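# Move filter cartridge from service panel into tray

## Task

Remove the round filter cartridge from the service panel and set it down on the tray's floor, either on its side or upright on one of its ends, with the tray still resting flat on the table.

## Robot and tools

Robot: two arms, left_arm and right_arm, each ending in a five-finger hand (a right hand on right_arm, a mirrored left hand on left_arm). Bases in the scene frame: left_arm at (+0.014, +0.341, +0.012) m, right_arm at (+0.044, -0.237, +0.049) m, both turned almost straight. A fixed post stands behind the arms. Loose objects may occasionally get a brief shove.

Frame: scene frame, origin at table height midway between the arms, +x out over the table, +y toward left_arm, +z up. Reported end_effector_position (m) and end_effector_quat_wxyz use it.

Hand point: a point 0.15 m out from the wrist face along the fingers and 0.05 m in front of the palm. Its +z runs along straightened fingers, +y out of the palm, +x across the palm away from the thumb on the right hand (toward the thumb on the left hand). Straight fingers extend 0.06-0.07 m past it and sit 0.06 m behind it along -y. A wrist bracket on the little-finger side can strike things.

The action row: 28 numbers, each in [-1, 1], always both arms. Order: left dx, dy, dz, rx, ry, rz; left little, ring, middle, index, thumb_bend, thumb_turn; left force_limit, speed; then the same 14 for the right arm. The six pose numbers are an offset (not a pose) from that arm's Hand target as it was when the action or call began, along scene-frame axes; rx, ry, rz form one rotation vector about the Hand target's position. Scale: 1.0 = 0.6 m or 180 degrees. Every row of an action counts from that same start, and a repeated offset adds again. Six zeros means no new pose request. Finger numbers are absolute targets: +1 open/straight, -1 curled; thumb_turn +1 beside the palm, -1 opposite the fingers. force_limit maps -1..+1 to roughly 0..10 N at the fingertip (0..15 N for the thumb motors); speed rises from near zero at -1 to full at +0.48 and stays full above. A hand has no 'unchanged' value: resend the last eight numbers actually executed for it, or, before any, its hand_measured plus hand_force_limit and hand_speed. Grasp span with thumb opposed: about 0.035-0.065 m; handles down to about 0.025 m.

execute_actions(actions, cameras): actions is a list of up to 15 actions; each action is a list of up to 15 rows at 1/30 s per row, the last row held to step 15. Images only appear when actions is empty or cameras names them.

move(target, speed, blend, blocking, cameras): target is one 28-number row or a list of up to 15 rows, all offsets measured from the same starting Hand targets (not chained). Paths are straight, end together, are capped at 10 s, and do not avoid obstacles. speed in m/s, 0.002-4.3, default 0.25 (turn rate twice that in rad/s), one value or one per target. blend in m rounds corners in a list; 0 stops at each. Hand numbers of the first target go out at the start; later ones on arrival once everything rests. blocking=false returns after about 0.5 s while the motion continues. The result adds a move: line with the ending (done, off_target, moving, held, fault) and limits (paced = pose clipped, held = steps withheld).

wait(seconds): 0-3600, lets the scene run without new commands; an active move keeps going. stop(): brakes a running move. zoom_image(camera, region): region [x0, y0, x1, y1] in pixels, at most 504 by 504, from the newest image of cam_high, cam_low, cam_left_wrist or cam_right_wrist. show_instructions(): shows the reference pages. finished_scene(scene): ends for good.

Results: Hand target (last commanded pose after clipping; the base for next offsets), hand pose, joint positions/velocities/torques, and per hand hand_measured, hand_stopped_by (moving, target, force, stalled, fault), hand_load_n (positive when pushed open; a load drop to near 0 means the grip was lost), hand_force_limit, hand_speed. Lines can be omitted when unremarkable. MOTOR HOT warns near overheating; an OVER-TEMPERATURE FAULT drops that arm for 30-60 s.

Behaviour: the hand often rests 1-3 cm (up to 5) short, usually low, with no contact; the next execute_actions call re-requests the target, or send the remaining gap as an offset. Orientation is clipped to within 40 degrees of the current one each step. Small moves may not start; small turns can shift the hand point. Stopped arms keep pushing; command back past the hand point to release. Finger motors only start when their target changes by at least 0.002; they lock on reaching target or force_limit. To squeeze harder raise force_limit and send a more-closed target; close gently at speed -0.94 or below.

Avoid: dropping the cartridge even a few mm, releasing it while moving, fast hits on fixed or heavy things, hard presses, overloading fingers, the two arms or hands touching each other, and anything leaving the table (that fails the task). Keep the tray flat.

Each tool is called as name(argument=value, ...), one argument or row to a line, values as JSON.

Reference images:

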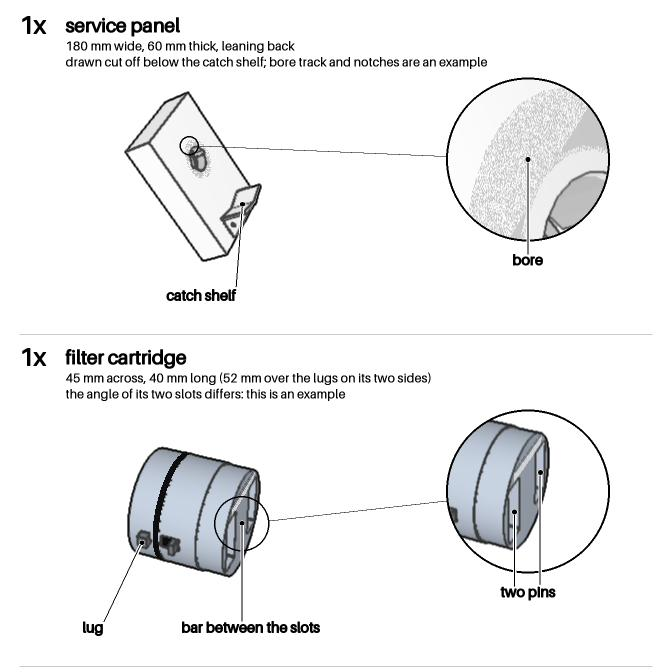

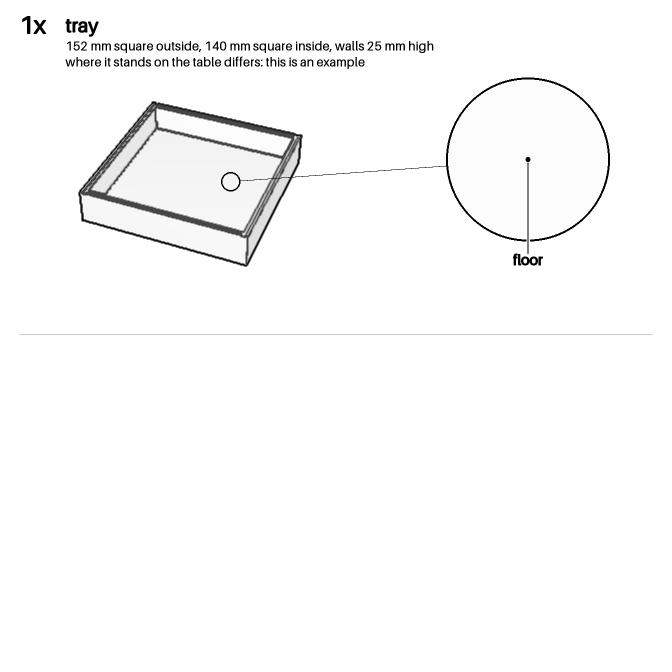

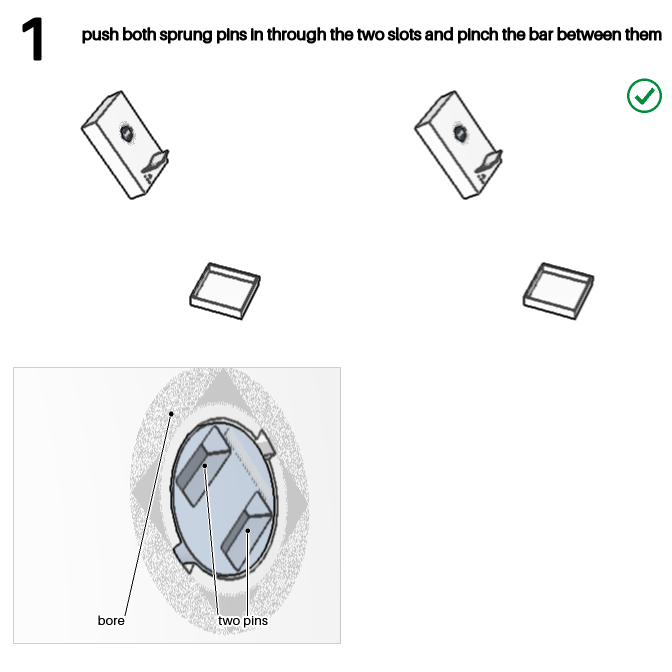

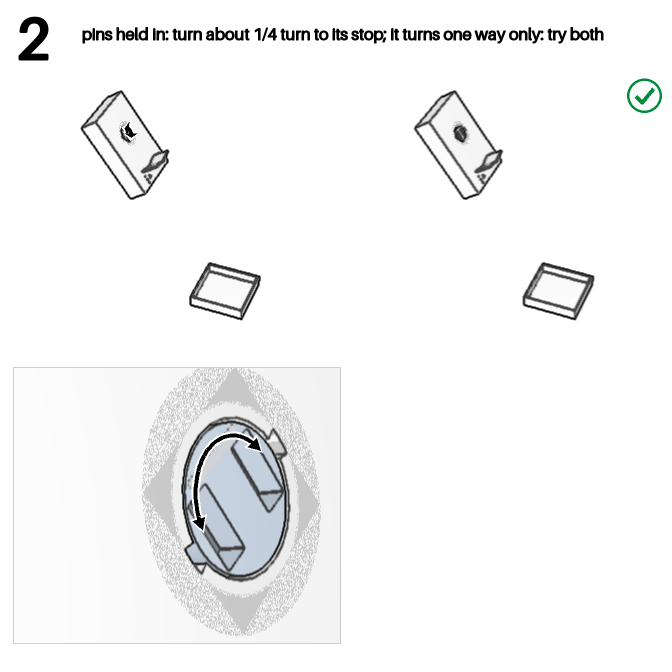

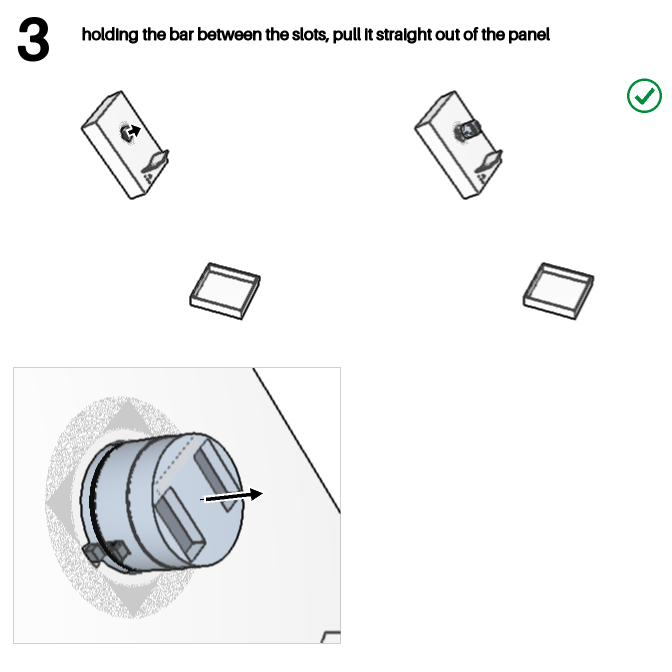

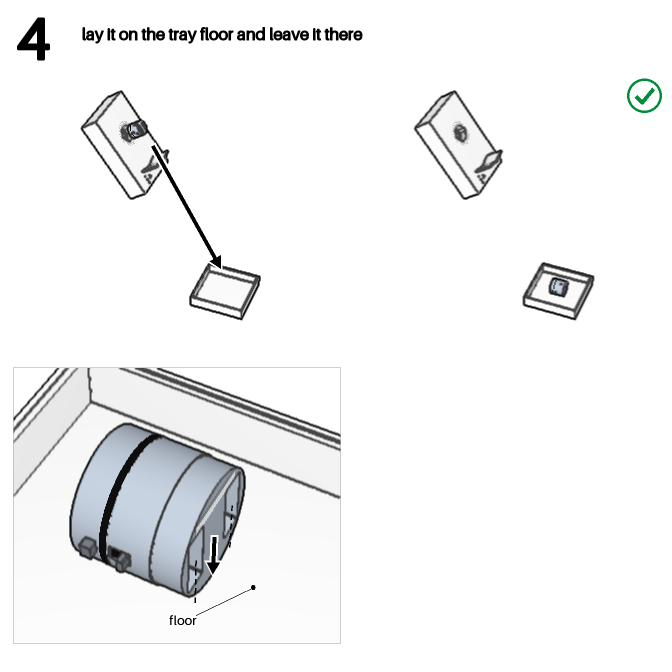

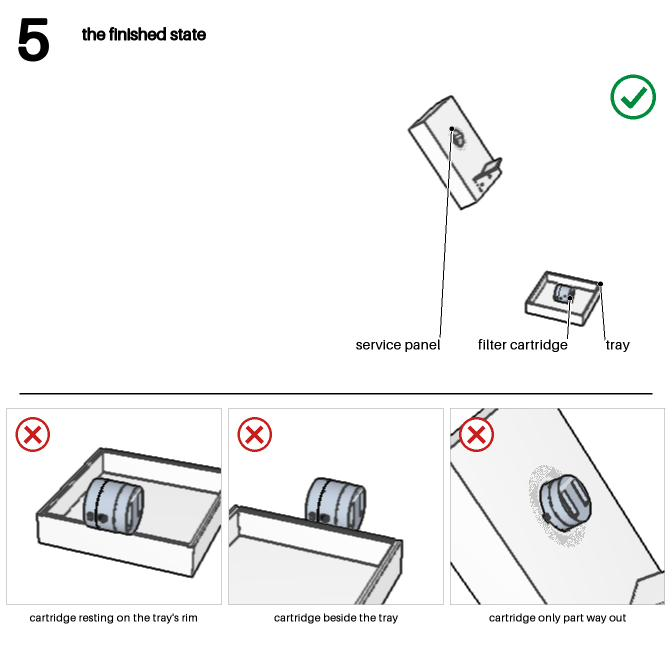

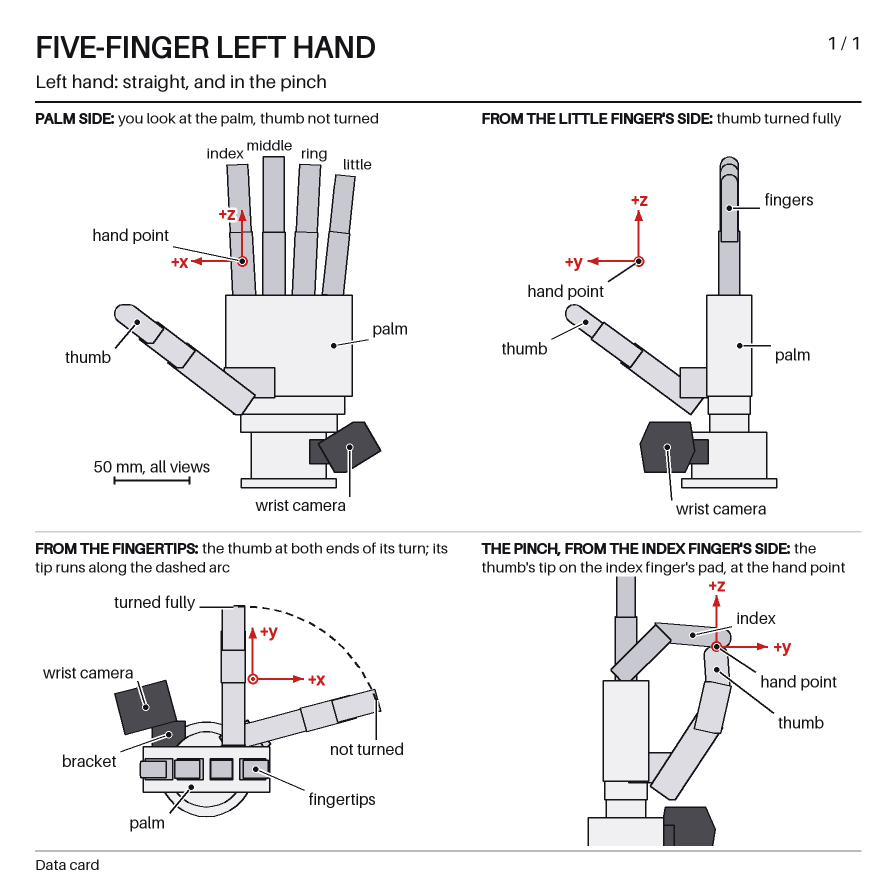

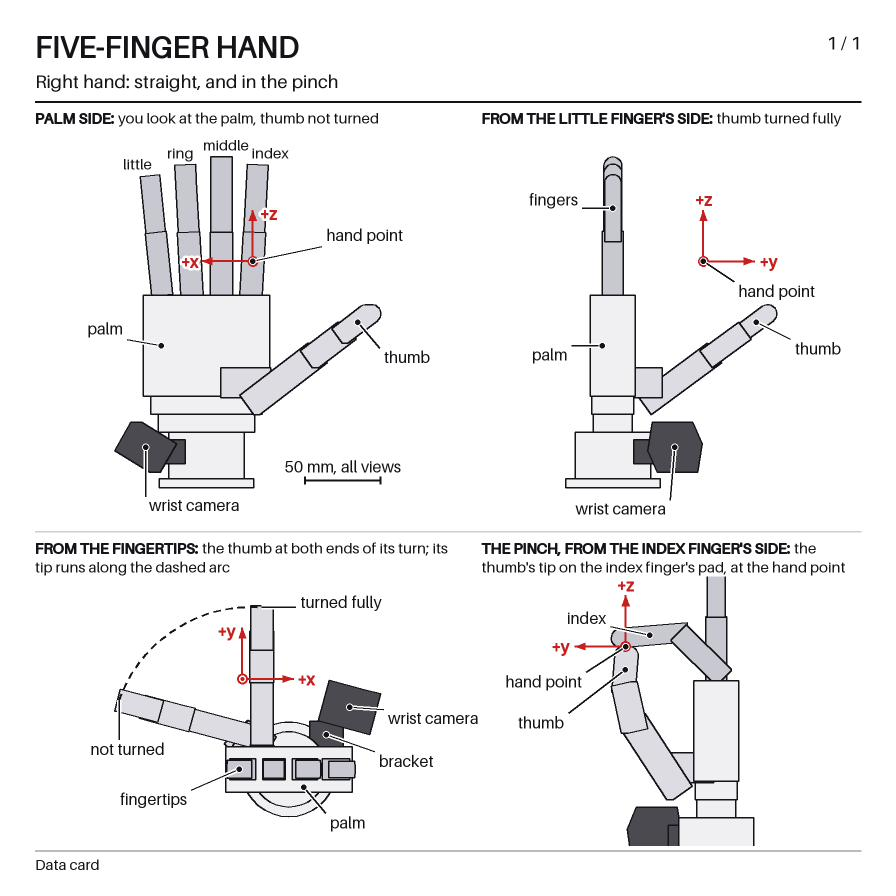

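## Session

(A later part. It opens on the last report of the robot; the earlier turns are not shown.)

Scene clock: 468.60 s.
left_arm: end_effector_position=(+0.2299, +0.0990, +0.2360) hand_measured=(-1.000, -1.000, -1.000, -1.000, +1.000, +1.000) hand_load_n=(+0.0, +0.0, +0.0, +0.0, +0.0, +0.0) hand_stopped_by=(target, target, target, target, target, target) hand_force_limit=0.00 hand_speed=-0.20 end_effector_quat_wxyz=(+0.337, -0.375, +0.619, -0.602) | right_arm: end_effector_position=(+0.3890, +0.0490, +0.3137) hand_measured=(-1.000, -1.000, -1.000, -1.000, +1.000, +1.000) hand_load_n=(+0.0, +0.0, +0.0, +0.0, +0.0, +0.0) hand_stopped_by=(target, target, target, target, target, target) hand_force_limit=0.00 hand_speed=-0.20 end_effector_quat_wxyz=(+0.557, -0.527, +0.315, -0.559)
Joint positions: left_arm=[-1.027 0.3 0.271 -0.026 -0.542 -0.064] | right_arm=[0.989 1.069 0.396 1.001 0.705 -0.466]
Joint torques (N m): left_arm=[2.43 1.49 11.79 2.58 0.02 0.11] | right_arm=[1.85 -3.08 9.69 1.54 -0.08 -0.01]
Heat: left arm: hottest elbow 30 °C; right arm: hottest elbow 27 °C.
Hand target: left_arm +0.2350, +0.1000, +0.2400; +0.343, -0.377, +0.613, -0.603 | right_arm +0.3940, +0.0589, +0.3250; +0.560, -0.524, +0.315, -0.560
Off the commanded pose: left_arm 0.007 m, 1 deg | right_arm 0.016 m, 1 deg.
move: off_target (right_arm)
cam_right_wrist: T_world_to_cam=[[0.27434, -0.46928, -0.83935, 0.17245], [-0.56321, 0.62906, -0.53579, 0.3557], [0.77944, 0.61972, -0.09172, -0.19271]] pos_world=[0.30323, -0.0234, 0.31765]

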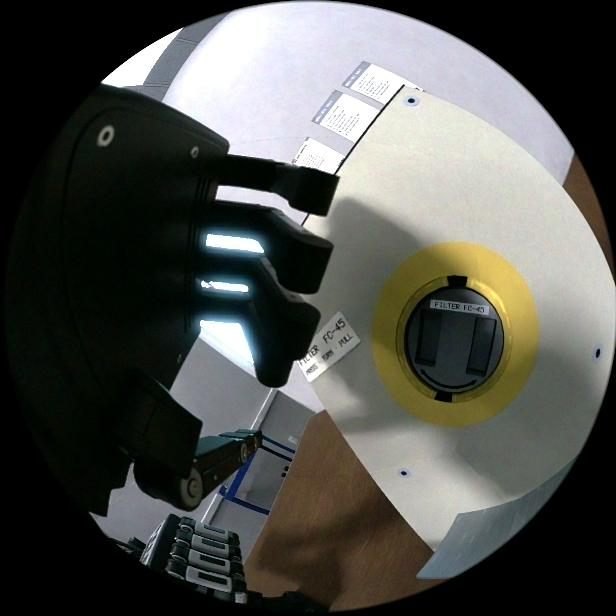

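zoom_image(
  camera="cam_right_wrist",
  region=[190, 140, 350, 400],
)

execute_actions(
  actions=[],
)

zoom_image(
  camera="cam_low",
  region=[420, 60, 640, 260],
)

Scaled by 1.938 from the camera's image (finer frame: 880x880).

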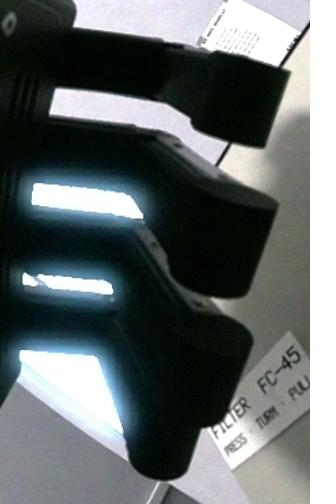

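Scene clock: 531.87 s.
left_arm: end_effector_position=(+0.2299, +0.0990, +0.2360) hand_measured=(-1.000, -1.000, -1.000, -1.000, +1.000, +1.000) hand_load_n=(+0.0, +0.0, +0.0, +0.0, +0.0, +0.0) hand_stopped_by=(target, target, target, target, target, target) hand_force_limit=0.00 hand_speed=-0.20 end_effector_quat_wxyz=(+0.337, -0.375, +0.619, -0.602) | right_arm: end_effector_position=(+0.3890, +0.0490, +0.3137) hand_measured=(-1.000, -1.000, -1.000, -1.000, +1.000, +1.000) hand_load_n=(+0.0, +0.0, +0.0, +0.0, +0.0, -0.5) hand_stopped_by=(target, target, target, target, target, target) hand_force_limit=0.00 hand_speed=-0.20 end_effector_quat_wxyz=(+0.557, -0.527, +0.315, -0.559)
Joint positions: left_arm=[-1.027 0.3 0.271 -0.026 -0.542 -0.064] | right_arm=[0.989 1.069 0.396 1.001 0.705 -0.466]
Joint velocities: within noise
Joint torques (N m): left_arm=[2.43 1.49 11.78 2.58 0.02 0.11] | right_arm=[1.79 -3.08 9.69 1.58 -0.1 -0.03]
Heat: left arm: hottest elbow 30 °C; right arm: hottest elbow 28 °C.
Hand target: left_arm +0.2350, +0.1000, +0.2400; +0.343, -0.377, +0.613, -0.603 | right_arm +0.3940, +0.0589, +0.3250; +0.560, -0.524, +0.315, -0.560
Off the commanded pose: left_arm 0.007 m, 1 deg | right_arm 0.016 m, 1 deg.
camera_calibration:
cam_left_wrist: T_world_to_cam=[[-0.02155, -0.23107, 0.9727, -0.19806], [-0.89547, -0.4282, -0.12155, 0.26701], [0.4446, -0.87365, -0.19769, 0.14108]] pos_world=[0.17211, 0.19182, 0.253]
cam_right_wrist: T_world_to_cam=[[0.27434, -0.46928, -0.83935, 0.17245], [-0.56321, 0.62906, -0.53579, 0.3557], [0.77944, 0.61972, -0.09172, -0.19271]] pos_world=[0.30323, -0.0234, 0.31765]

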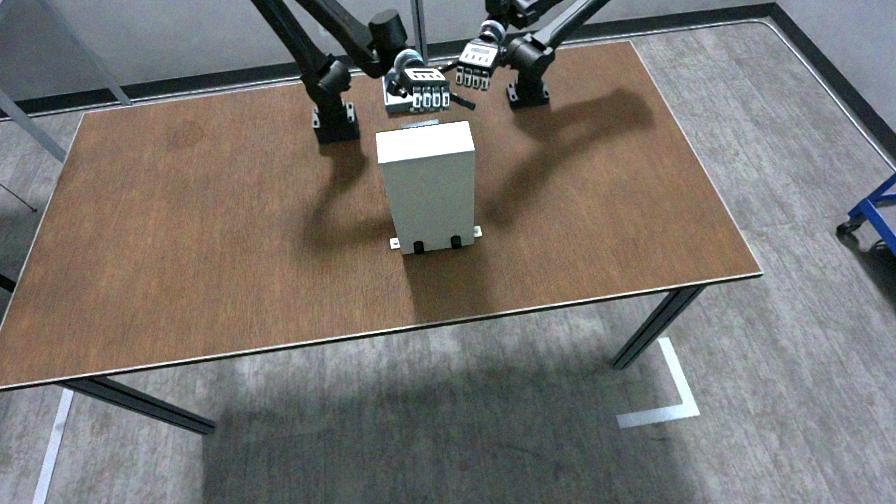

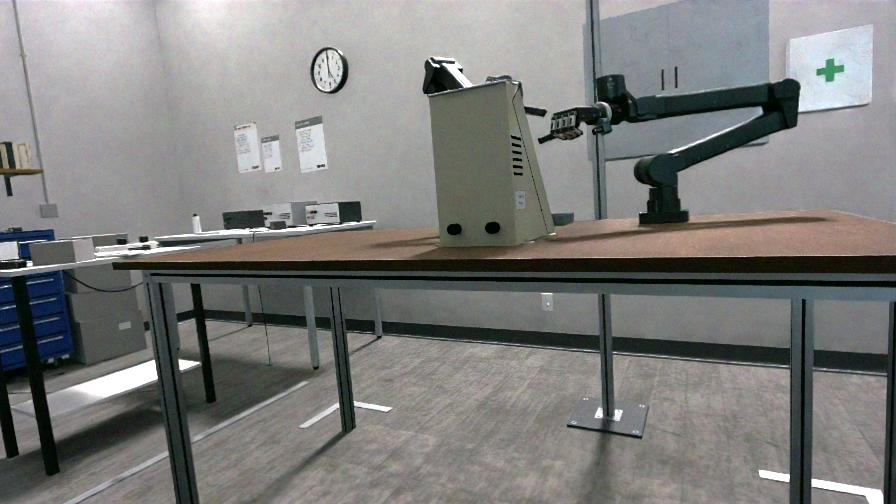

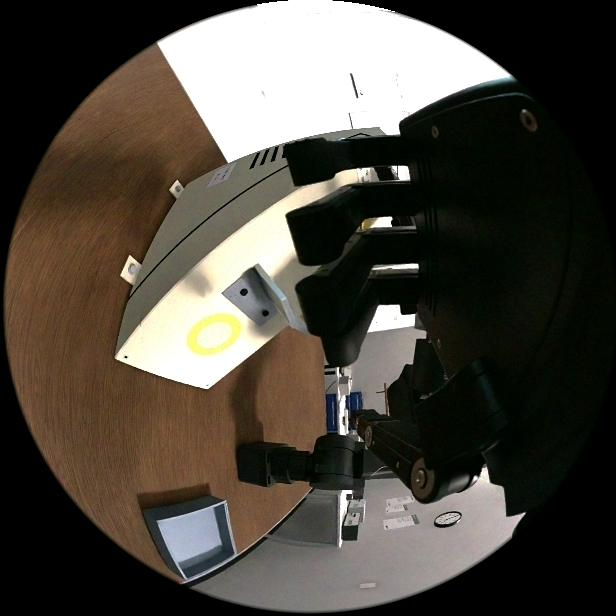

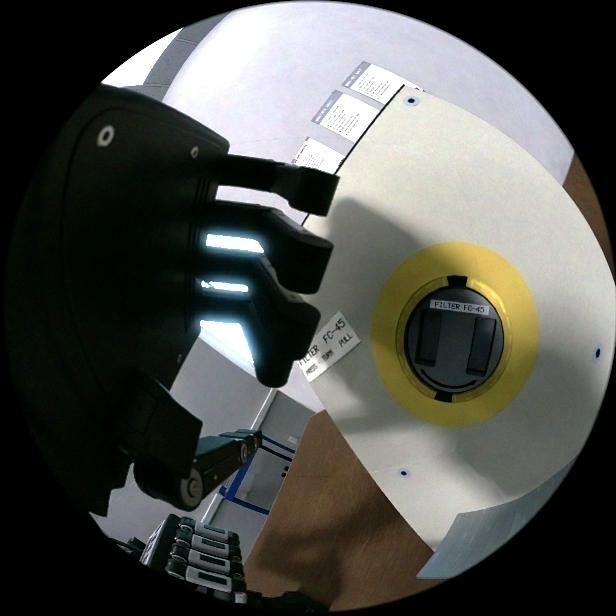

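Scaled by 2.291 from the camera's image (finer frame: 1280x720).

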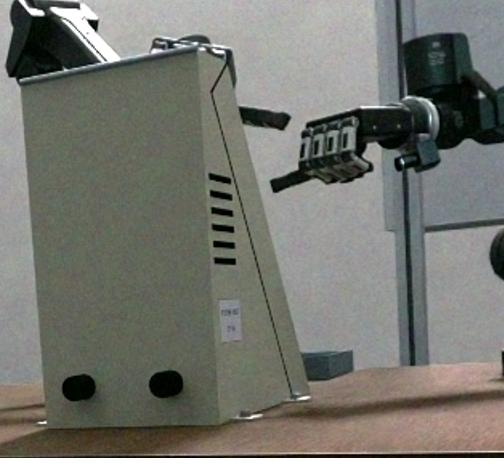

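zoom_image(
  camera="cam_right_wrist",
  region=[360, 230, 550, 440],
)

Scaled by 2.400 from the camera's image (finer frame: 880x880).

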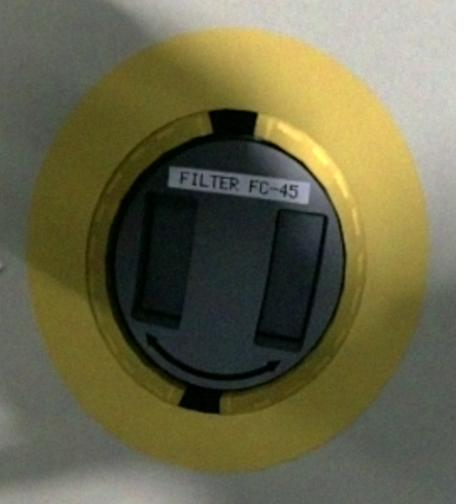

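move(
  target=[
    [0,0,0,0,0,0,-1,-1,-1,-1,1,1,0,-0.2,-0.0817,-0.0648,-0.0633,0,0,0,-1,-1,-1,-1,1,1,0,-0.2],
    [0,0,0,0,0,0,-1,-1,-1,-1,1,1,0,-0.2,-0.0817,-0.0648,-0.0633,0,0,0,1,1,1,-0.2,0.4,-1,0,-0.2],
  ],
  speed=0.12,
  cameras=["cam_left_wrist", "cam_right_wrist"],
)

zoom_image(
  camera="cam_right_wrist",
  region=[270, 240, 430, 400],
)

Scene clock: 640.33 s.
left_arm: end_effector_position=(+0.2299, +0.0990, +0.2360) hand_measured=(-1.000, -1.000, -1.000, -1.000, +1.000, +1.000) hand_load_n=(+0.0, +0.0, +0.0, +0.5, +0.0, -0.5) hand_stopped_by=(target, target, target, target, target, target) hand_force_limit=0.00 hand_speed=-0.20 end_effector_quat_wxyz=(+0.337, -0.375, +0.619, -0.602) | right_arm: end_effector_position=(+0.3475, +0.0214, +0.2824) hand_measured=(+1.000, +1.000, +1.000, -0.200, +0.400, -1.000) hand_load_n=(+0.0, +0.0, +0.0, +0.0, +0.0, +0.0) hand_stopped_by=(target, target, target, target, target, target) hand_force_limit=0.00 hand_speed=-0.20 end_effector_quat_wxyz=(+0.555, -0.530, +0.316, -0.558)
Joint positions: left_arm=[-1.027 0.3 0.271 -0.026 -0.542 -0.064] | right_arm=[1.074 0.994 0.249 1.09 0.786 -0.499]
Joint torques (N m): left_arm=[2.43 1.61 11.78 2.59 0.02 0.11] | right_arm=[1.73 -3.19 6.26 2.69 -0.13 -0.1]
Heat: left arm: hottest elbow 31 °C; right arm: hottest elbow 29 °C.
Hand target: left_arm +0.2350, +0.1000, +0.2400; +0.343, -0.377, +0.613, -0.603 | right_arm +0.3449, +0.0201, +0.2870; +0.560, -0.524, +0.314, -0.560
Off the commanded pose: left_arm 0.007 m, 1 deg | right_arm 0.005 m, 1 deg.
move: done
cam_left_wrist: T_world_to_cam=[[-0.02155, -0.23107, 0.9727, -0.19806], [-0.89547, -0.4282, -0.12155, 0.26701], [0.4446, -0.87365, -0.19769, 0.14108]] pos_world=[0.17211, 0.19182, 0.253]
cam_right_wrist: T_world_to_cam=[[0.26935, -0.47169, -0.83962, 0.14647], [-0.56673, 0.62726, -0.53419, 0.33365], [0.77863, 0.61972, -0.09837, -0.14408]] pos_world=[0.26183, -0.05091, 0.28704]

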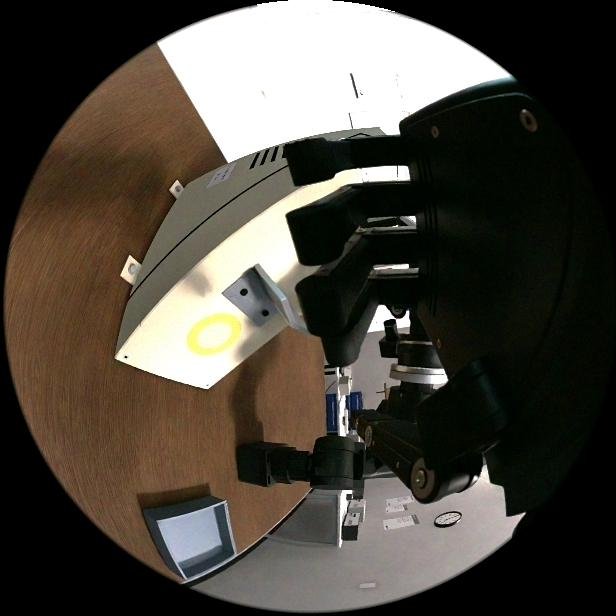

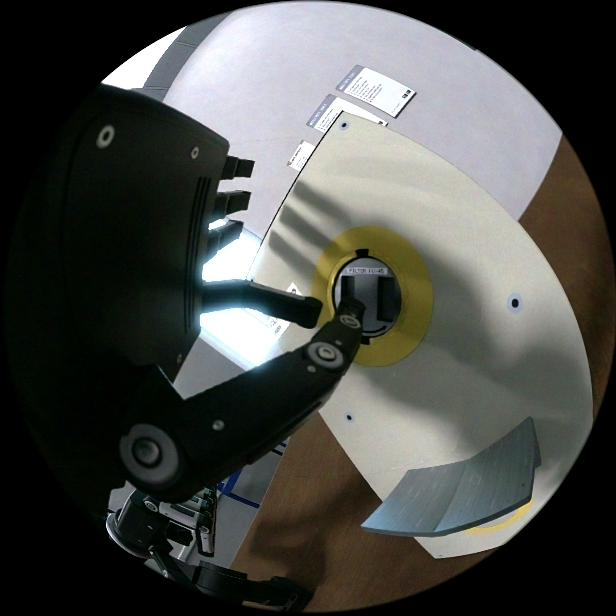

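Scaled by 3.150 from the camera's image (finer frame: 880x880).

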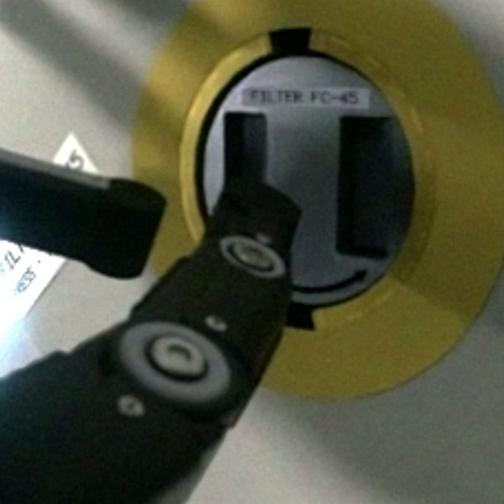

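move(
  target=[0,0,0,0,0,0,-1,-1,-1,-1,1,1,0,-0.2,0.0268,-0.0068,-0.0283,0,0,0,1,1,1,-0.2,0.4,-1,0,-0.2],
  speed=0.06,
  cameras=["cam_right_wrist"],
)

zoom_image(
  camera="cam_right_wrist",
  region=[270, 240, 410, 380],
)

Scene clock: 660.13 s.
left_arm: end_effector_position=(+0.2299, +0.0990, +0.2360) hand_measured=(-1.000, -1.000, -1.000, -1.000, +1.000, +1.000) hand_load_n=(+0.0, +0.0, +0.0, +0.0, +0.0, +0.0) hand_stopped_by=(target, target, target, target, target, target) hand_force_limit=0.00 hand_speed=-0.20 end_effector_quat_wxyz=(+0.337, -0.375, +0.619, -0.602) | right_arm: end_effector_position=(+0.3598, +0.0168, +0.2722) hand_measured=(+1.000, +1.000, +1.000, -0.200, +0.400, -1.000) hand_load_n=(+0.0, +0.0, +0.0, +0.0, +0.0, +0.0) hand_stopped_by=(target, target, target, target, target, target) hand_force_limit=0.00 hand_speed=-0.20 end_effector_quat_wxyz=(+0.557, -0.527, +0.311, -0.562)
Joint positions: left_arm=[-1.027 0.3 0.271 -0.026 -0.542 -0.064] | right_arm=[1.017 1.059 0.236 1.166 0.726 -0.49]
Joint torques (N m): left_arm=[2.55 1.44 11.78 2.61 0.02 0.12] | right_arm=[0.73 -1.96 5.87 2.82 -0.38 0.15]
Heat: left arm: hottest elbow 31 °C; right arm: hottest elbow 28 °C.
Hand target: left_arm +0.2350, +0.1000, +0.2400; +0.343, -0.377, +0.613, -0.603 | right_arm +0.3611, +0.0159, +0.2701; +0.560, -0.524, +0.315, -0.560
Off the commanded pose: left_arm 0.007 m, 1 deg | right_arm 0.003 m, 1 deg.
move: done
cam_right_wrist: T_world_to_cam=[[0.28118, -0.47531, -0.83368, 0.12663], [-0.56, 0.62421, -0.54476, 0.33861], [0.77932, 0.62004, -0.09066, -0.15413]] pos_world=[0.27414, -0.05561, 0.27606]

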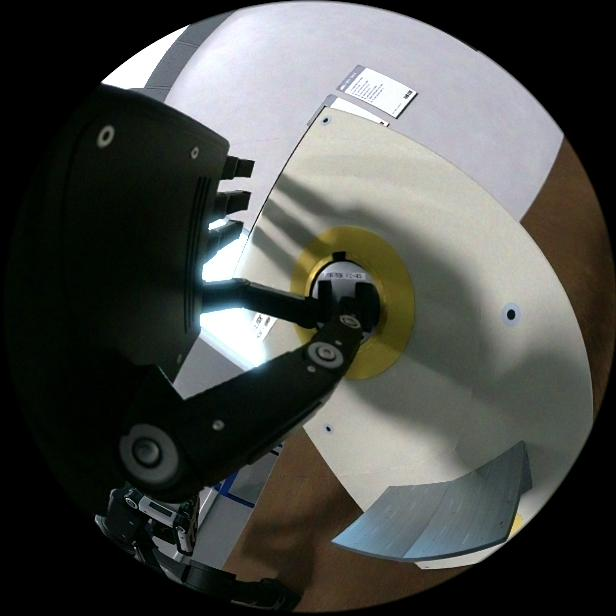

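Scaled by 3.600 from the camera's image (finer frame: 880x880).

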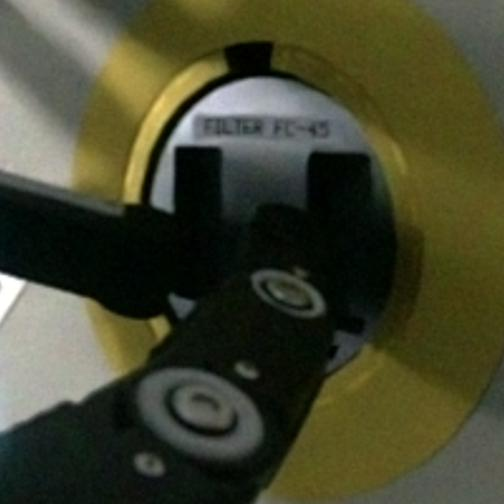

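move(
  target=[0,0,0,0,0,0,-1,-1,-1,-1,1,1,0,-0.2,0.0177,-0.0047,0.005,0,0,0,1,1,1,-0.2,0.4,-1,0,-0.2],
  speed=0.06,
  cameras=["cam_right_wrist"],
)

zoom_image(
  camera="cam_right_wrist",
  region=[270, 240, 410, 380],
)

Scene clock: 696.20 s.
left_arm: end_effector_position=(+0.2299, +0.0990, +0.2360) hand_measured=(-1.000, -1.000, -1.000, -1.000, +1.000, +1.000) hand_load_n=(+0.5, +0.0, +0.0, +0.0, +0.0, -0.5) hand_stopped_by=(target, target, target, target, target, target) hand_force_limit=0.00 hand_speed=-0.20 end_effector_quat_wxyz=(+0.337, -0.375, +0.619, -0.602) | right_arm: end_effector_position=(+0.3661, +0.0142, +0.2742) hand_measured=(+1.000, +1.000, +1.000, -0.200, +0.400, -1.000) hand_load_n=(+0.0, +0.0, +0.0, -1.0, +1.0, +0.0) hand_stopped_by=(target, target, target, target, target, target) hand_force_limit=0.00 hand_speed=-0.20 end_effector_quat_wxyz=(+0.563, -0.524, +0.309, -0.560)
Joint positions: left_arm=[-1.027 0.3 0.271 -0.026 -0.542 -0.064] | right_arm=[0.981 1.059 0.236 1.166 0.685 -0.471]
Joint torques (N m): left_arm=[2.49 1.49 11.78 2.61 0.02 0.11] | right_arm=[-0.09 -2.14 6.76 1.69 -0.39 0.13]
Heat: left arm: hottest elbow 31 °C; right arm: hottest elbow 26 °C.
Hand target: left_arm +0.2350, +0.1000, +0.2400; +0.343, -0.377, +0.613, -0.603 | right_arm +0.3717, +0.0132, +0.2730; +0.560, -0.524, +0.315, -0.560
Off the commanded pose: left_arm 0.007 m, 1 deg | right_arm 0.006 m, 1 deg.
move: done
cam_right_wrist: T_world_to_cam=[[0.29115, -0.46442, -0.83639, 0.1222], [-0.56146, 0.62491, -0.54244, 0.34474], [0.77459, 0.62754, -0.07881, -0.15887]] pos_world=[0.28103, -0.05898, 0.27668]

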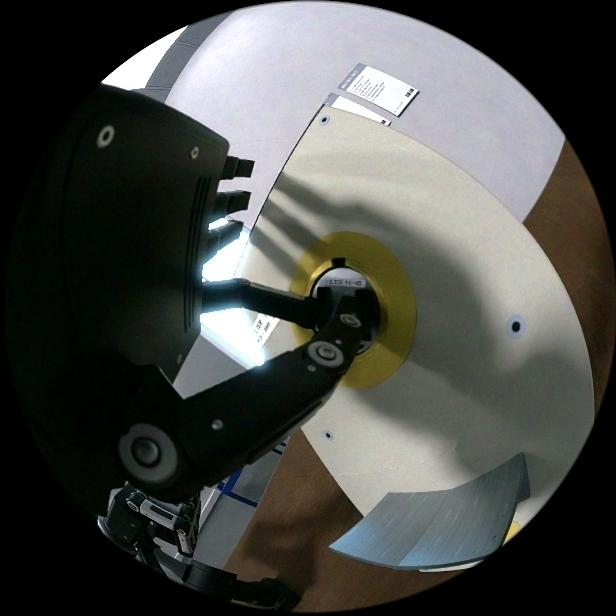

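Scaled by 3.600 from the camera's image (finer frame: 880x880).

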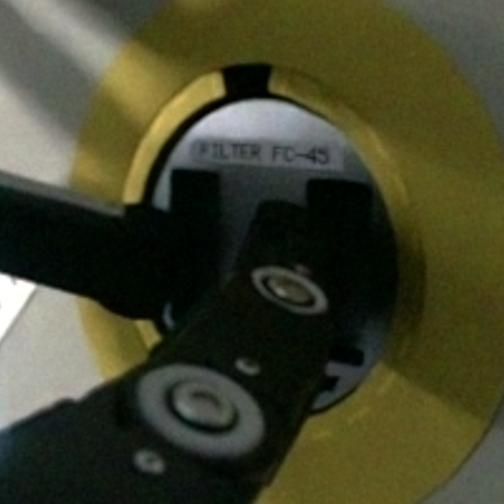

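wait(
  seconds=0.5,
  cameras=["cam_right_wrist", "cam_low"],
)

zoom_image(
  camera="cam_right_wrist",
  region=[300, 270, 400, 370],
)

Scene clock: 700.83 s.
left_arm: end_effector_position=(+0.2299, +0.0990, +0.2360) hand_measured=(-1.000, -1.000, -1.000, -1.000, +1.000, +1.000) hand_load_n=(+0.0, +0.0, +0.0, +0.0, +0.0, +0.0) hand_stopped_by=(target, target, target, target, target, target) hand_force_limit=0.00 hand_speed=-0.20 end_effector_quat_wxyz=(+0.337, -0.375, +0.619, -0.602) | right_arm: end_effector_position=(+0.3661, +0.0142, +0.2742) hand_measured=(+1.000, +1.000, +1.000, -0.200, +0.400, -1.000) hand_load_n=(+0.0, +0.0, +0.0, -1.0, +1.0, +0.0) hand_stopped_by=(target, target, target, target, target, target) hand_force_limit=0.00 hand_speed=-0.20 end_effector_quat_wxyz=(+0.563, -0.524, +0.309, -0.560)
Joint positions: left_arm=[-1.027 0.3 0.271 -0.026 -0.542 -0.064] | right_arm=[0.981 1.059 0.236 1.166 0.685 -0.471]
Joint torques (N m): left_arm=[2.43 1.61 11.81 2.59 0.01 0.11] | right_arm=[-0.32 -2.08 6.83 1.65 -0.39 0.14]
Heat: left arm: hottest elbow 31 °C; right arm: hottest elbow 26 °C.
Hand target: left_arm +0.2350, +0.1000, +0.2400; +0.343, -0.377, +0.613, -0.603 | right_arm +0.3717, +0.0132, +0.2730; +0.560, -0.524, +0.315, -0.560
Off the commanded pose: left_arm 0.007 m, 1 deg | right_arm 0.006 m, 1 deg.
wait: 0.50 s; at rest from the start
cam_right_wrist: T_world_to_cam=[[0.29118, -0.46406, -0.83658, 0.12227], [-0.56157, 0.62505, -0.54218, 0.3447], [0.77451, 0.62766, -0.0786, -0.15889]] pos_world=[0.28103, -0.05898, 0.27669]
Images, in order (width x height): cam_low 896x504, cam_right_wrist 616x616.

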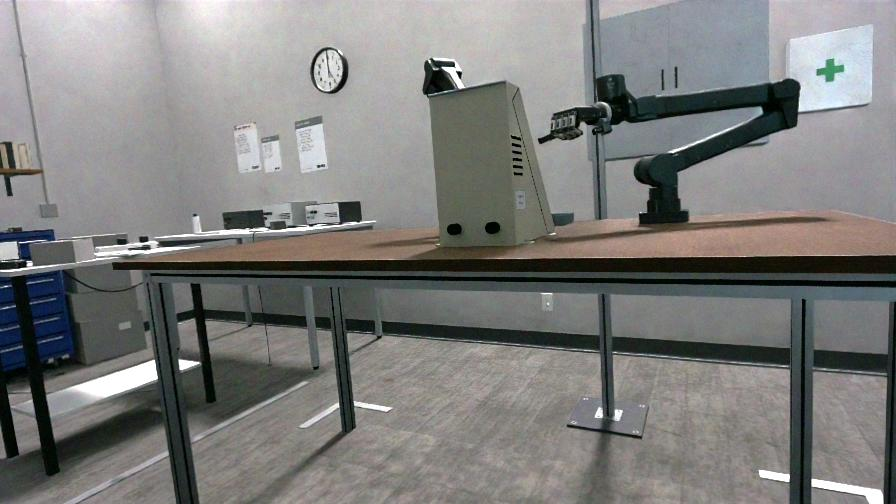

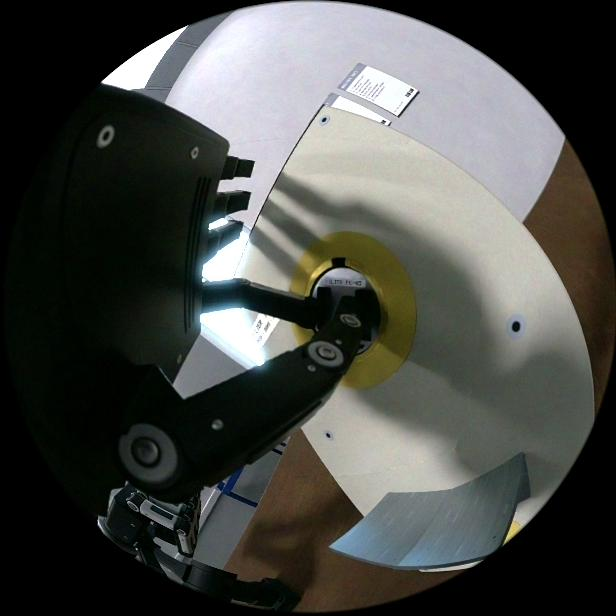

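Scaled by 5.040 from the camera's image (finer frame: 880x880).

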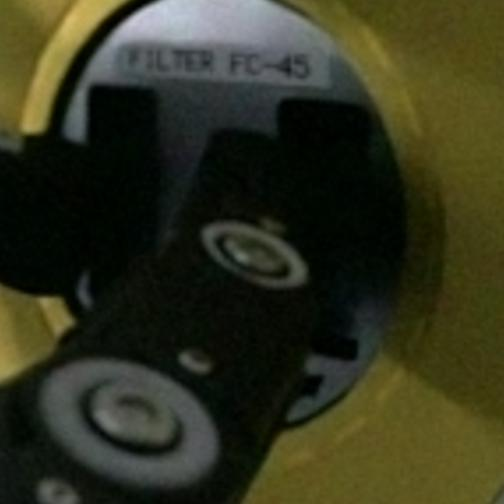

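move(
  target=[0,0,0,0,0,0,-1,-1,-1,-1,1,1,0,-0.2,-0.0198,-0.0077,-0.0023,0,0,0,1,1,1,-0.2,0.4,-1,0,-0.2],
  speed=0.05,
  cameras=["cam_right_wrist"],
)

zoom_image(
  camera="cam_right_wrist",
  region=[290, 260, 400, 370],
)

Scene clock: 730.13 s.
left_arm: end_effector_position=(+0.2299, +0.0990, +0.2360) hand_measured=(-1.000, -1.000, -1.000, -1.000, +1.000, +1.000) hand_load_n=(+0.0, +0.0, +0.0, +0.0, +0.0, -0.5) hand_stopped_by=(target, target, target, target, target, target) hand_force_limit=0.00 hand_speed=-0.20 end_effector_quat_wxyz=(+0.337, -0.375, +0.619, -0.602) | right_arm: end_effector_position=(+0.3627, +0.0086, +0.2725) hand_measured=(+1.000, +1.000, +1.000, -0.200, +0.400, -1.000) hand_load_n=(+0.0, +0.0, +0.0, +0.0, +0.0, +0.0) hand_stopped_by=(target, target, target, target, target, target) hand_force_limit=0.00 hand_speed=-0.20 end_effector_quat_wxyz=(+0.560, -0.521, +0.316, -0.561)
Joint positions: left_arm=[-1.027 0.3 0.271 -0.026 -0.542 -0.064] | right_arm=[0.988 1.044 0.223 1.166 0.706 -0.471]
Joint torques (N m): left_arm=[2.55 1.44 11.78 2.61 0.02 0.11] | right_arm=[1.61 -3.6 5.78 1.65 -0.11 0.01]
Heat: left arm: hottest elbow 31 °C; right arm: hottest elbow 26 °C.
Hand target: left_arm +0.2350, +0.1000, +0.2400; +0.343, -0.377, +0.613, -0.603 | right_arm +0.3598, +0.0086, +0.2716; +0.560, -0.524, +0.315, -0.560
Off the commanded pose: left_arm 0.007 m, 1 deg | right_arm 0.003 m, 0 deg.
move: done
cam_right_wrist: T_world_to_cam=[[0.28116, -0.46274, -0.84072, 0.12402], [-0.55604, 0.63547, -0.53572, 0.3415], [0.78216, 0.6181, -0.07864, -0.15551]] pos_world=[0.27665, -0.0635, 0.27498]

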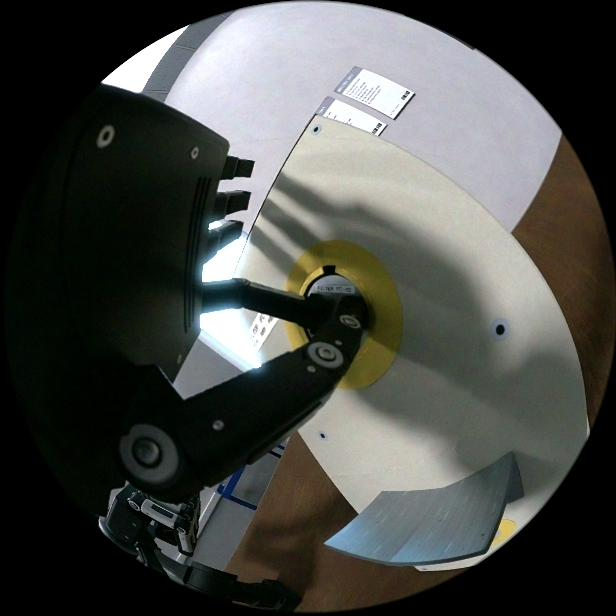

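Scaled by 4.582 from the camera's image (finer frame: 880x880).

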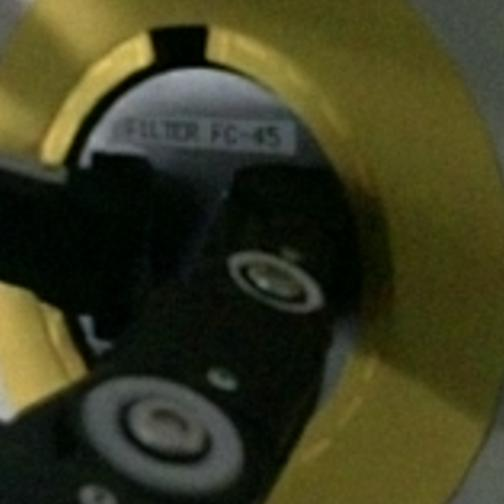

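move(
  target=[0,0,0,0,0,0,-1,-1,-1,-1,1,1,0,-0.2,0.0117,0,-0.0033,0,0,0,1,1,1,-0.2,0.4,-1,0,-0.2],
  speed=0.04,
  cameras=["cam_right_wrist"],
)

zoom_image(
  camera="cam_right_wrist",
  region=[290, 260, 400, 370],
)

Scene clock: 737.83 s.
left_arm: end_effector_position=(+0.2299, +0.0990, +0.2360) hand_measured=(-1.000, -1.000, -1.000, -1.000, +1.000, +1.000) hand_load_n=(+0.0, +0.0, +0.0, +0.0, +0.5, +0.0) hand_stopped_by=(target, target, target, target, target, target) hand_force_limit=0.00 hand_speed=-0.20 end_effector_quat_wxyz=(+0.337, -0.375, +0.619, -0.602) | right_arm: end_effector_position=(+0.3644, +0.0082, +0.2732) hand_measured=(+1.000, +1.000, +1.000, -0.200, +0.400, -1.000) hand_load_n=(+0.0, -0.5, +0.0, +0.0, +0.5, +0.0) hand_stopped_by=(target, target, target, target, target, target) hand_force_limit=0.00 hand_speed=-0.20 end_effector_quat_wxyz=(+0.561, -0.522, +0.312, -0.561)
Joint positions: left_arm=[-1.027 0.3 0.271 -0.026 -0.542 -0.064] | right_arm=[0.977 1.044 0.223 1.166 0.689 -0.471]
Joint torques (N m): left_arm=[2.43 1.38 11.82 2.59 0.02 0.12] | right_arm=[0.56 -1.61 6.3 2.03 -0.36 0.12]
Heat: left arm: hottest elbow 31 °C; right arm: hottest elbow 26 °C.
Hand target: left_arm +0.2350, +0.1000, +0.2400; +0.343, -0.377, +0.613, -0.603 | right_arm +0.3668, +0.0085, +0.2697; +0.560, -0.524, +0.315, -0.560
Off the commanded pose: left_arm 0.007 m, 1 deg | right_arm 0.004 m, 0 deg.
move: done
cam_right_wrist: T_world_to_cam=[[0.28758, -0.46401, -0.83785, 0.12083], [-0.55666, 0.6309, -0.54046, 0.34462], [0.77938, 0.62182, -0.07686, -0.15609]] pos_world=[0.27874, -0.0643, 0.27549]

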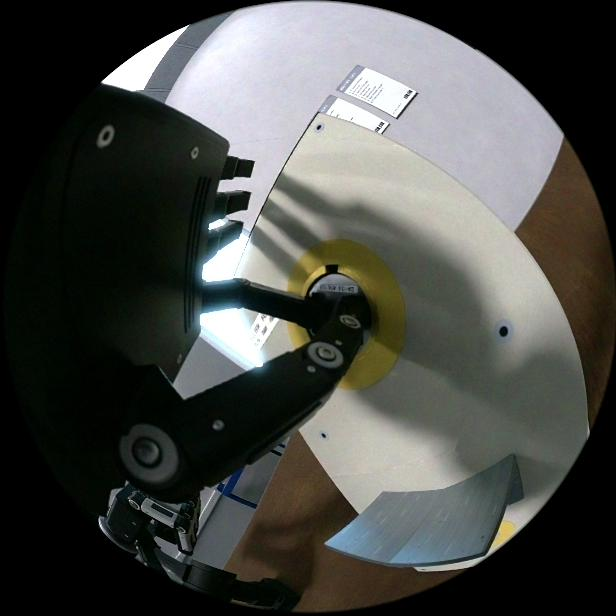

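Scaled by 4.582 from the camera's image (finer frame: 880x880).

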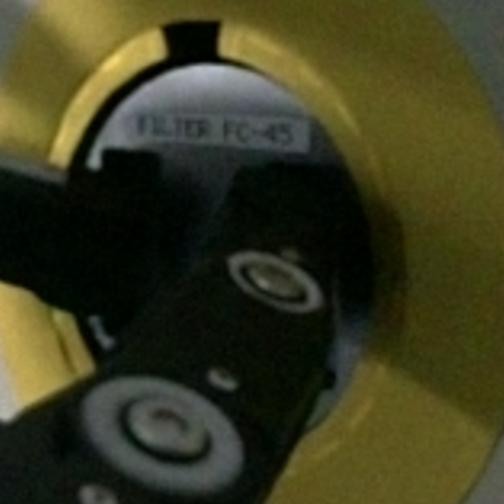

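move(
  target=[0,0,0,0,0,0,-1,-1,-1,-1,1,1,0,-0.2,0.0100,0,-0.0068,0,0,0,1,1,1,-0.2,0.4,-1,0,-0.2],
  speed=0.04,
  cameras=["cam_right_wrist"],
)

zoom_image(
  camera="cam_right_wrist",
  region=[290, 260, 400, 370],
)

Scene clock: 741.57 s.
left_arm: end_effector_position=(+0.2299, +0.0990, +0.2360) hand_measured=(-1.000, -1.000, -1.000, -1.000, +1.000, +1.000) hand_load_n=(+0.0, +0.0, +0.0, +0.0, +0.0, +0.0) hand_stopped_by=(target, target, target, target, target, target) hand_force_limit=0.00 hand_speed=-0.20 end_effector_quat_wxyz=(+0.337, -0.375, +0.619, -0.602) | right_arm: end_effector_position=(+0.3662, +0.0107, +0.2709) hand_measured=(+1.000, +1.000, +1.000, -0.200, +0.400, -1.000) hand_load_n=(+0.0, -0.5, +0.0, -3.5, +0.0, +0.0) hand_stopped_by=(target, target, target, target, target, target) hand_force_limit=0.00 hand_speed=-0.20 end_effector_quat_wxyz=(+0.565, -0.523, +0.308, -0.559)
Joint positions: left_arm=[-1.027 0.3 0.271 -0.026 -0.542 -0.064] | right_arm=[0.969 1.062 0.223 1.181 0.669 -0.464]
Joint torques (N m): left_arm=[2.43 1.44 11.79 2.62 0 0.11] | right_arm=[-0.44 -0.97 6.41 2.36 -0.37 0.14]
Heat: left arm: hottest elbow 31 °C; right arm: hottest elbow 26 °C.
Hand target: left_arm +0.2350, +0.1000, +0.2400; +0.343, -0.377, +0.613, -0.603 | right_arm +0.3728, +0.0086, +0.2655; +0.560, -0.524, +0.315, -0.560
Off the commanded pose: left_arm 0.007 m, 1 deg | right_arm 0.009 m, 1 deg.
move: done
cam_right_wrist: T_world_to_cam=[[0.29462, -0.46134, -0.83688, 0.11665], [-0.56323, 0.62365, -0.54207, 0.3457], [0.77199, 0.63106, -0.0761, -0.15673]] pos_world=[0.28133, -0.06287, 0.27309]

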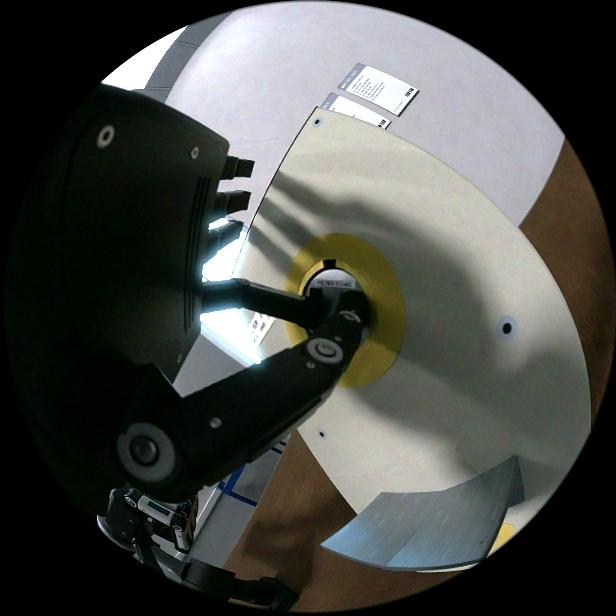

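Scaled by 4.582 from the camera's image (finer frame: 880x880).

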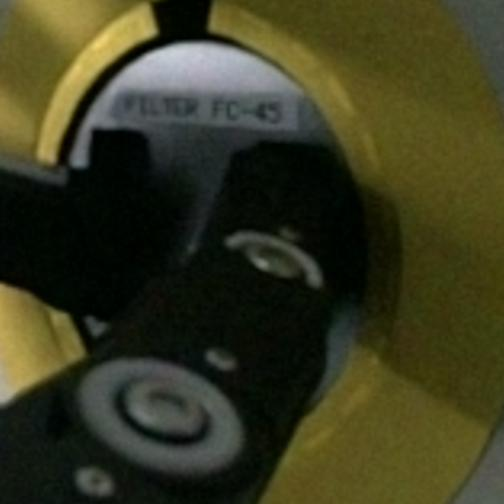

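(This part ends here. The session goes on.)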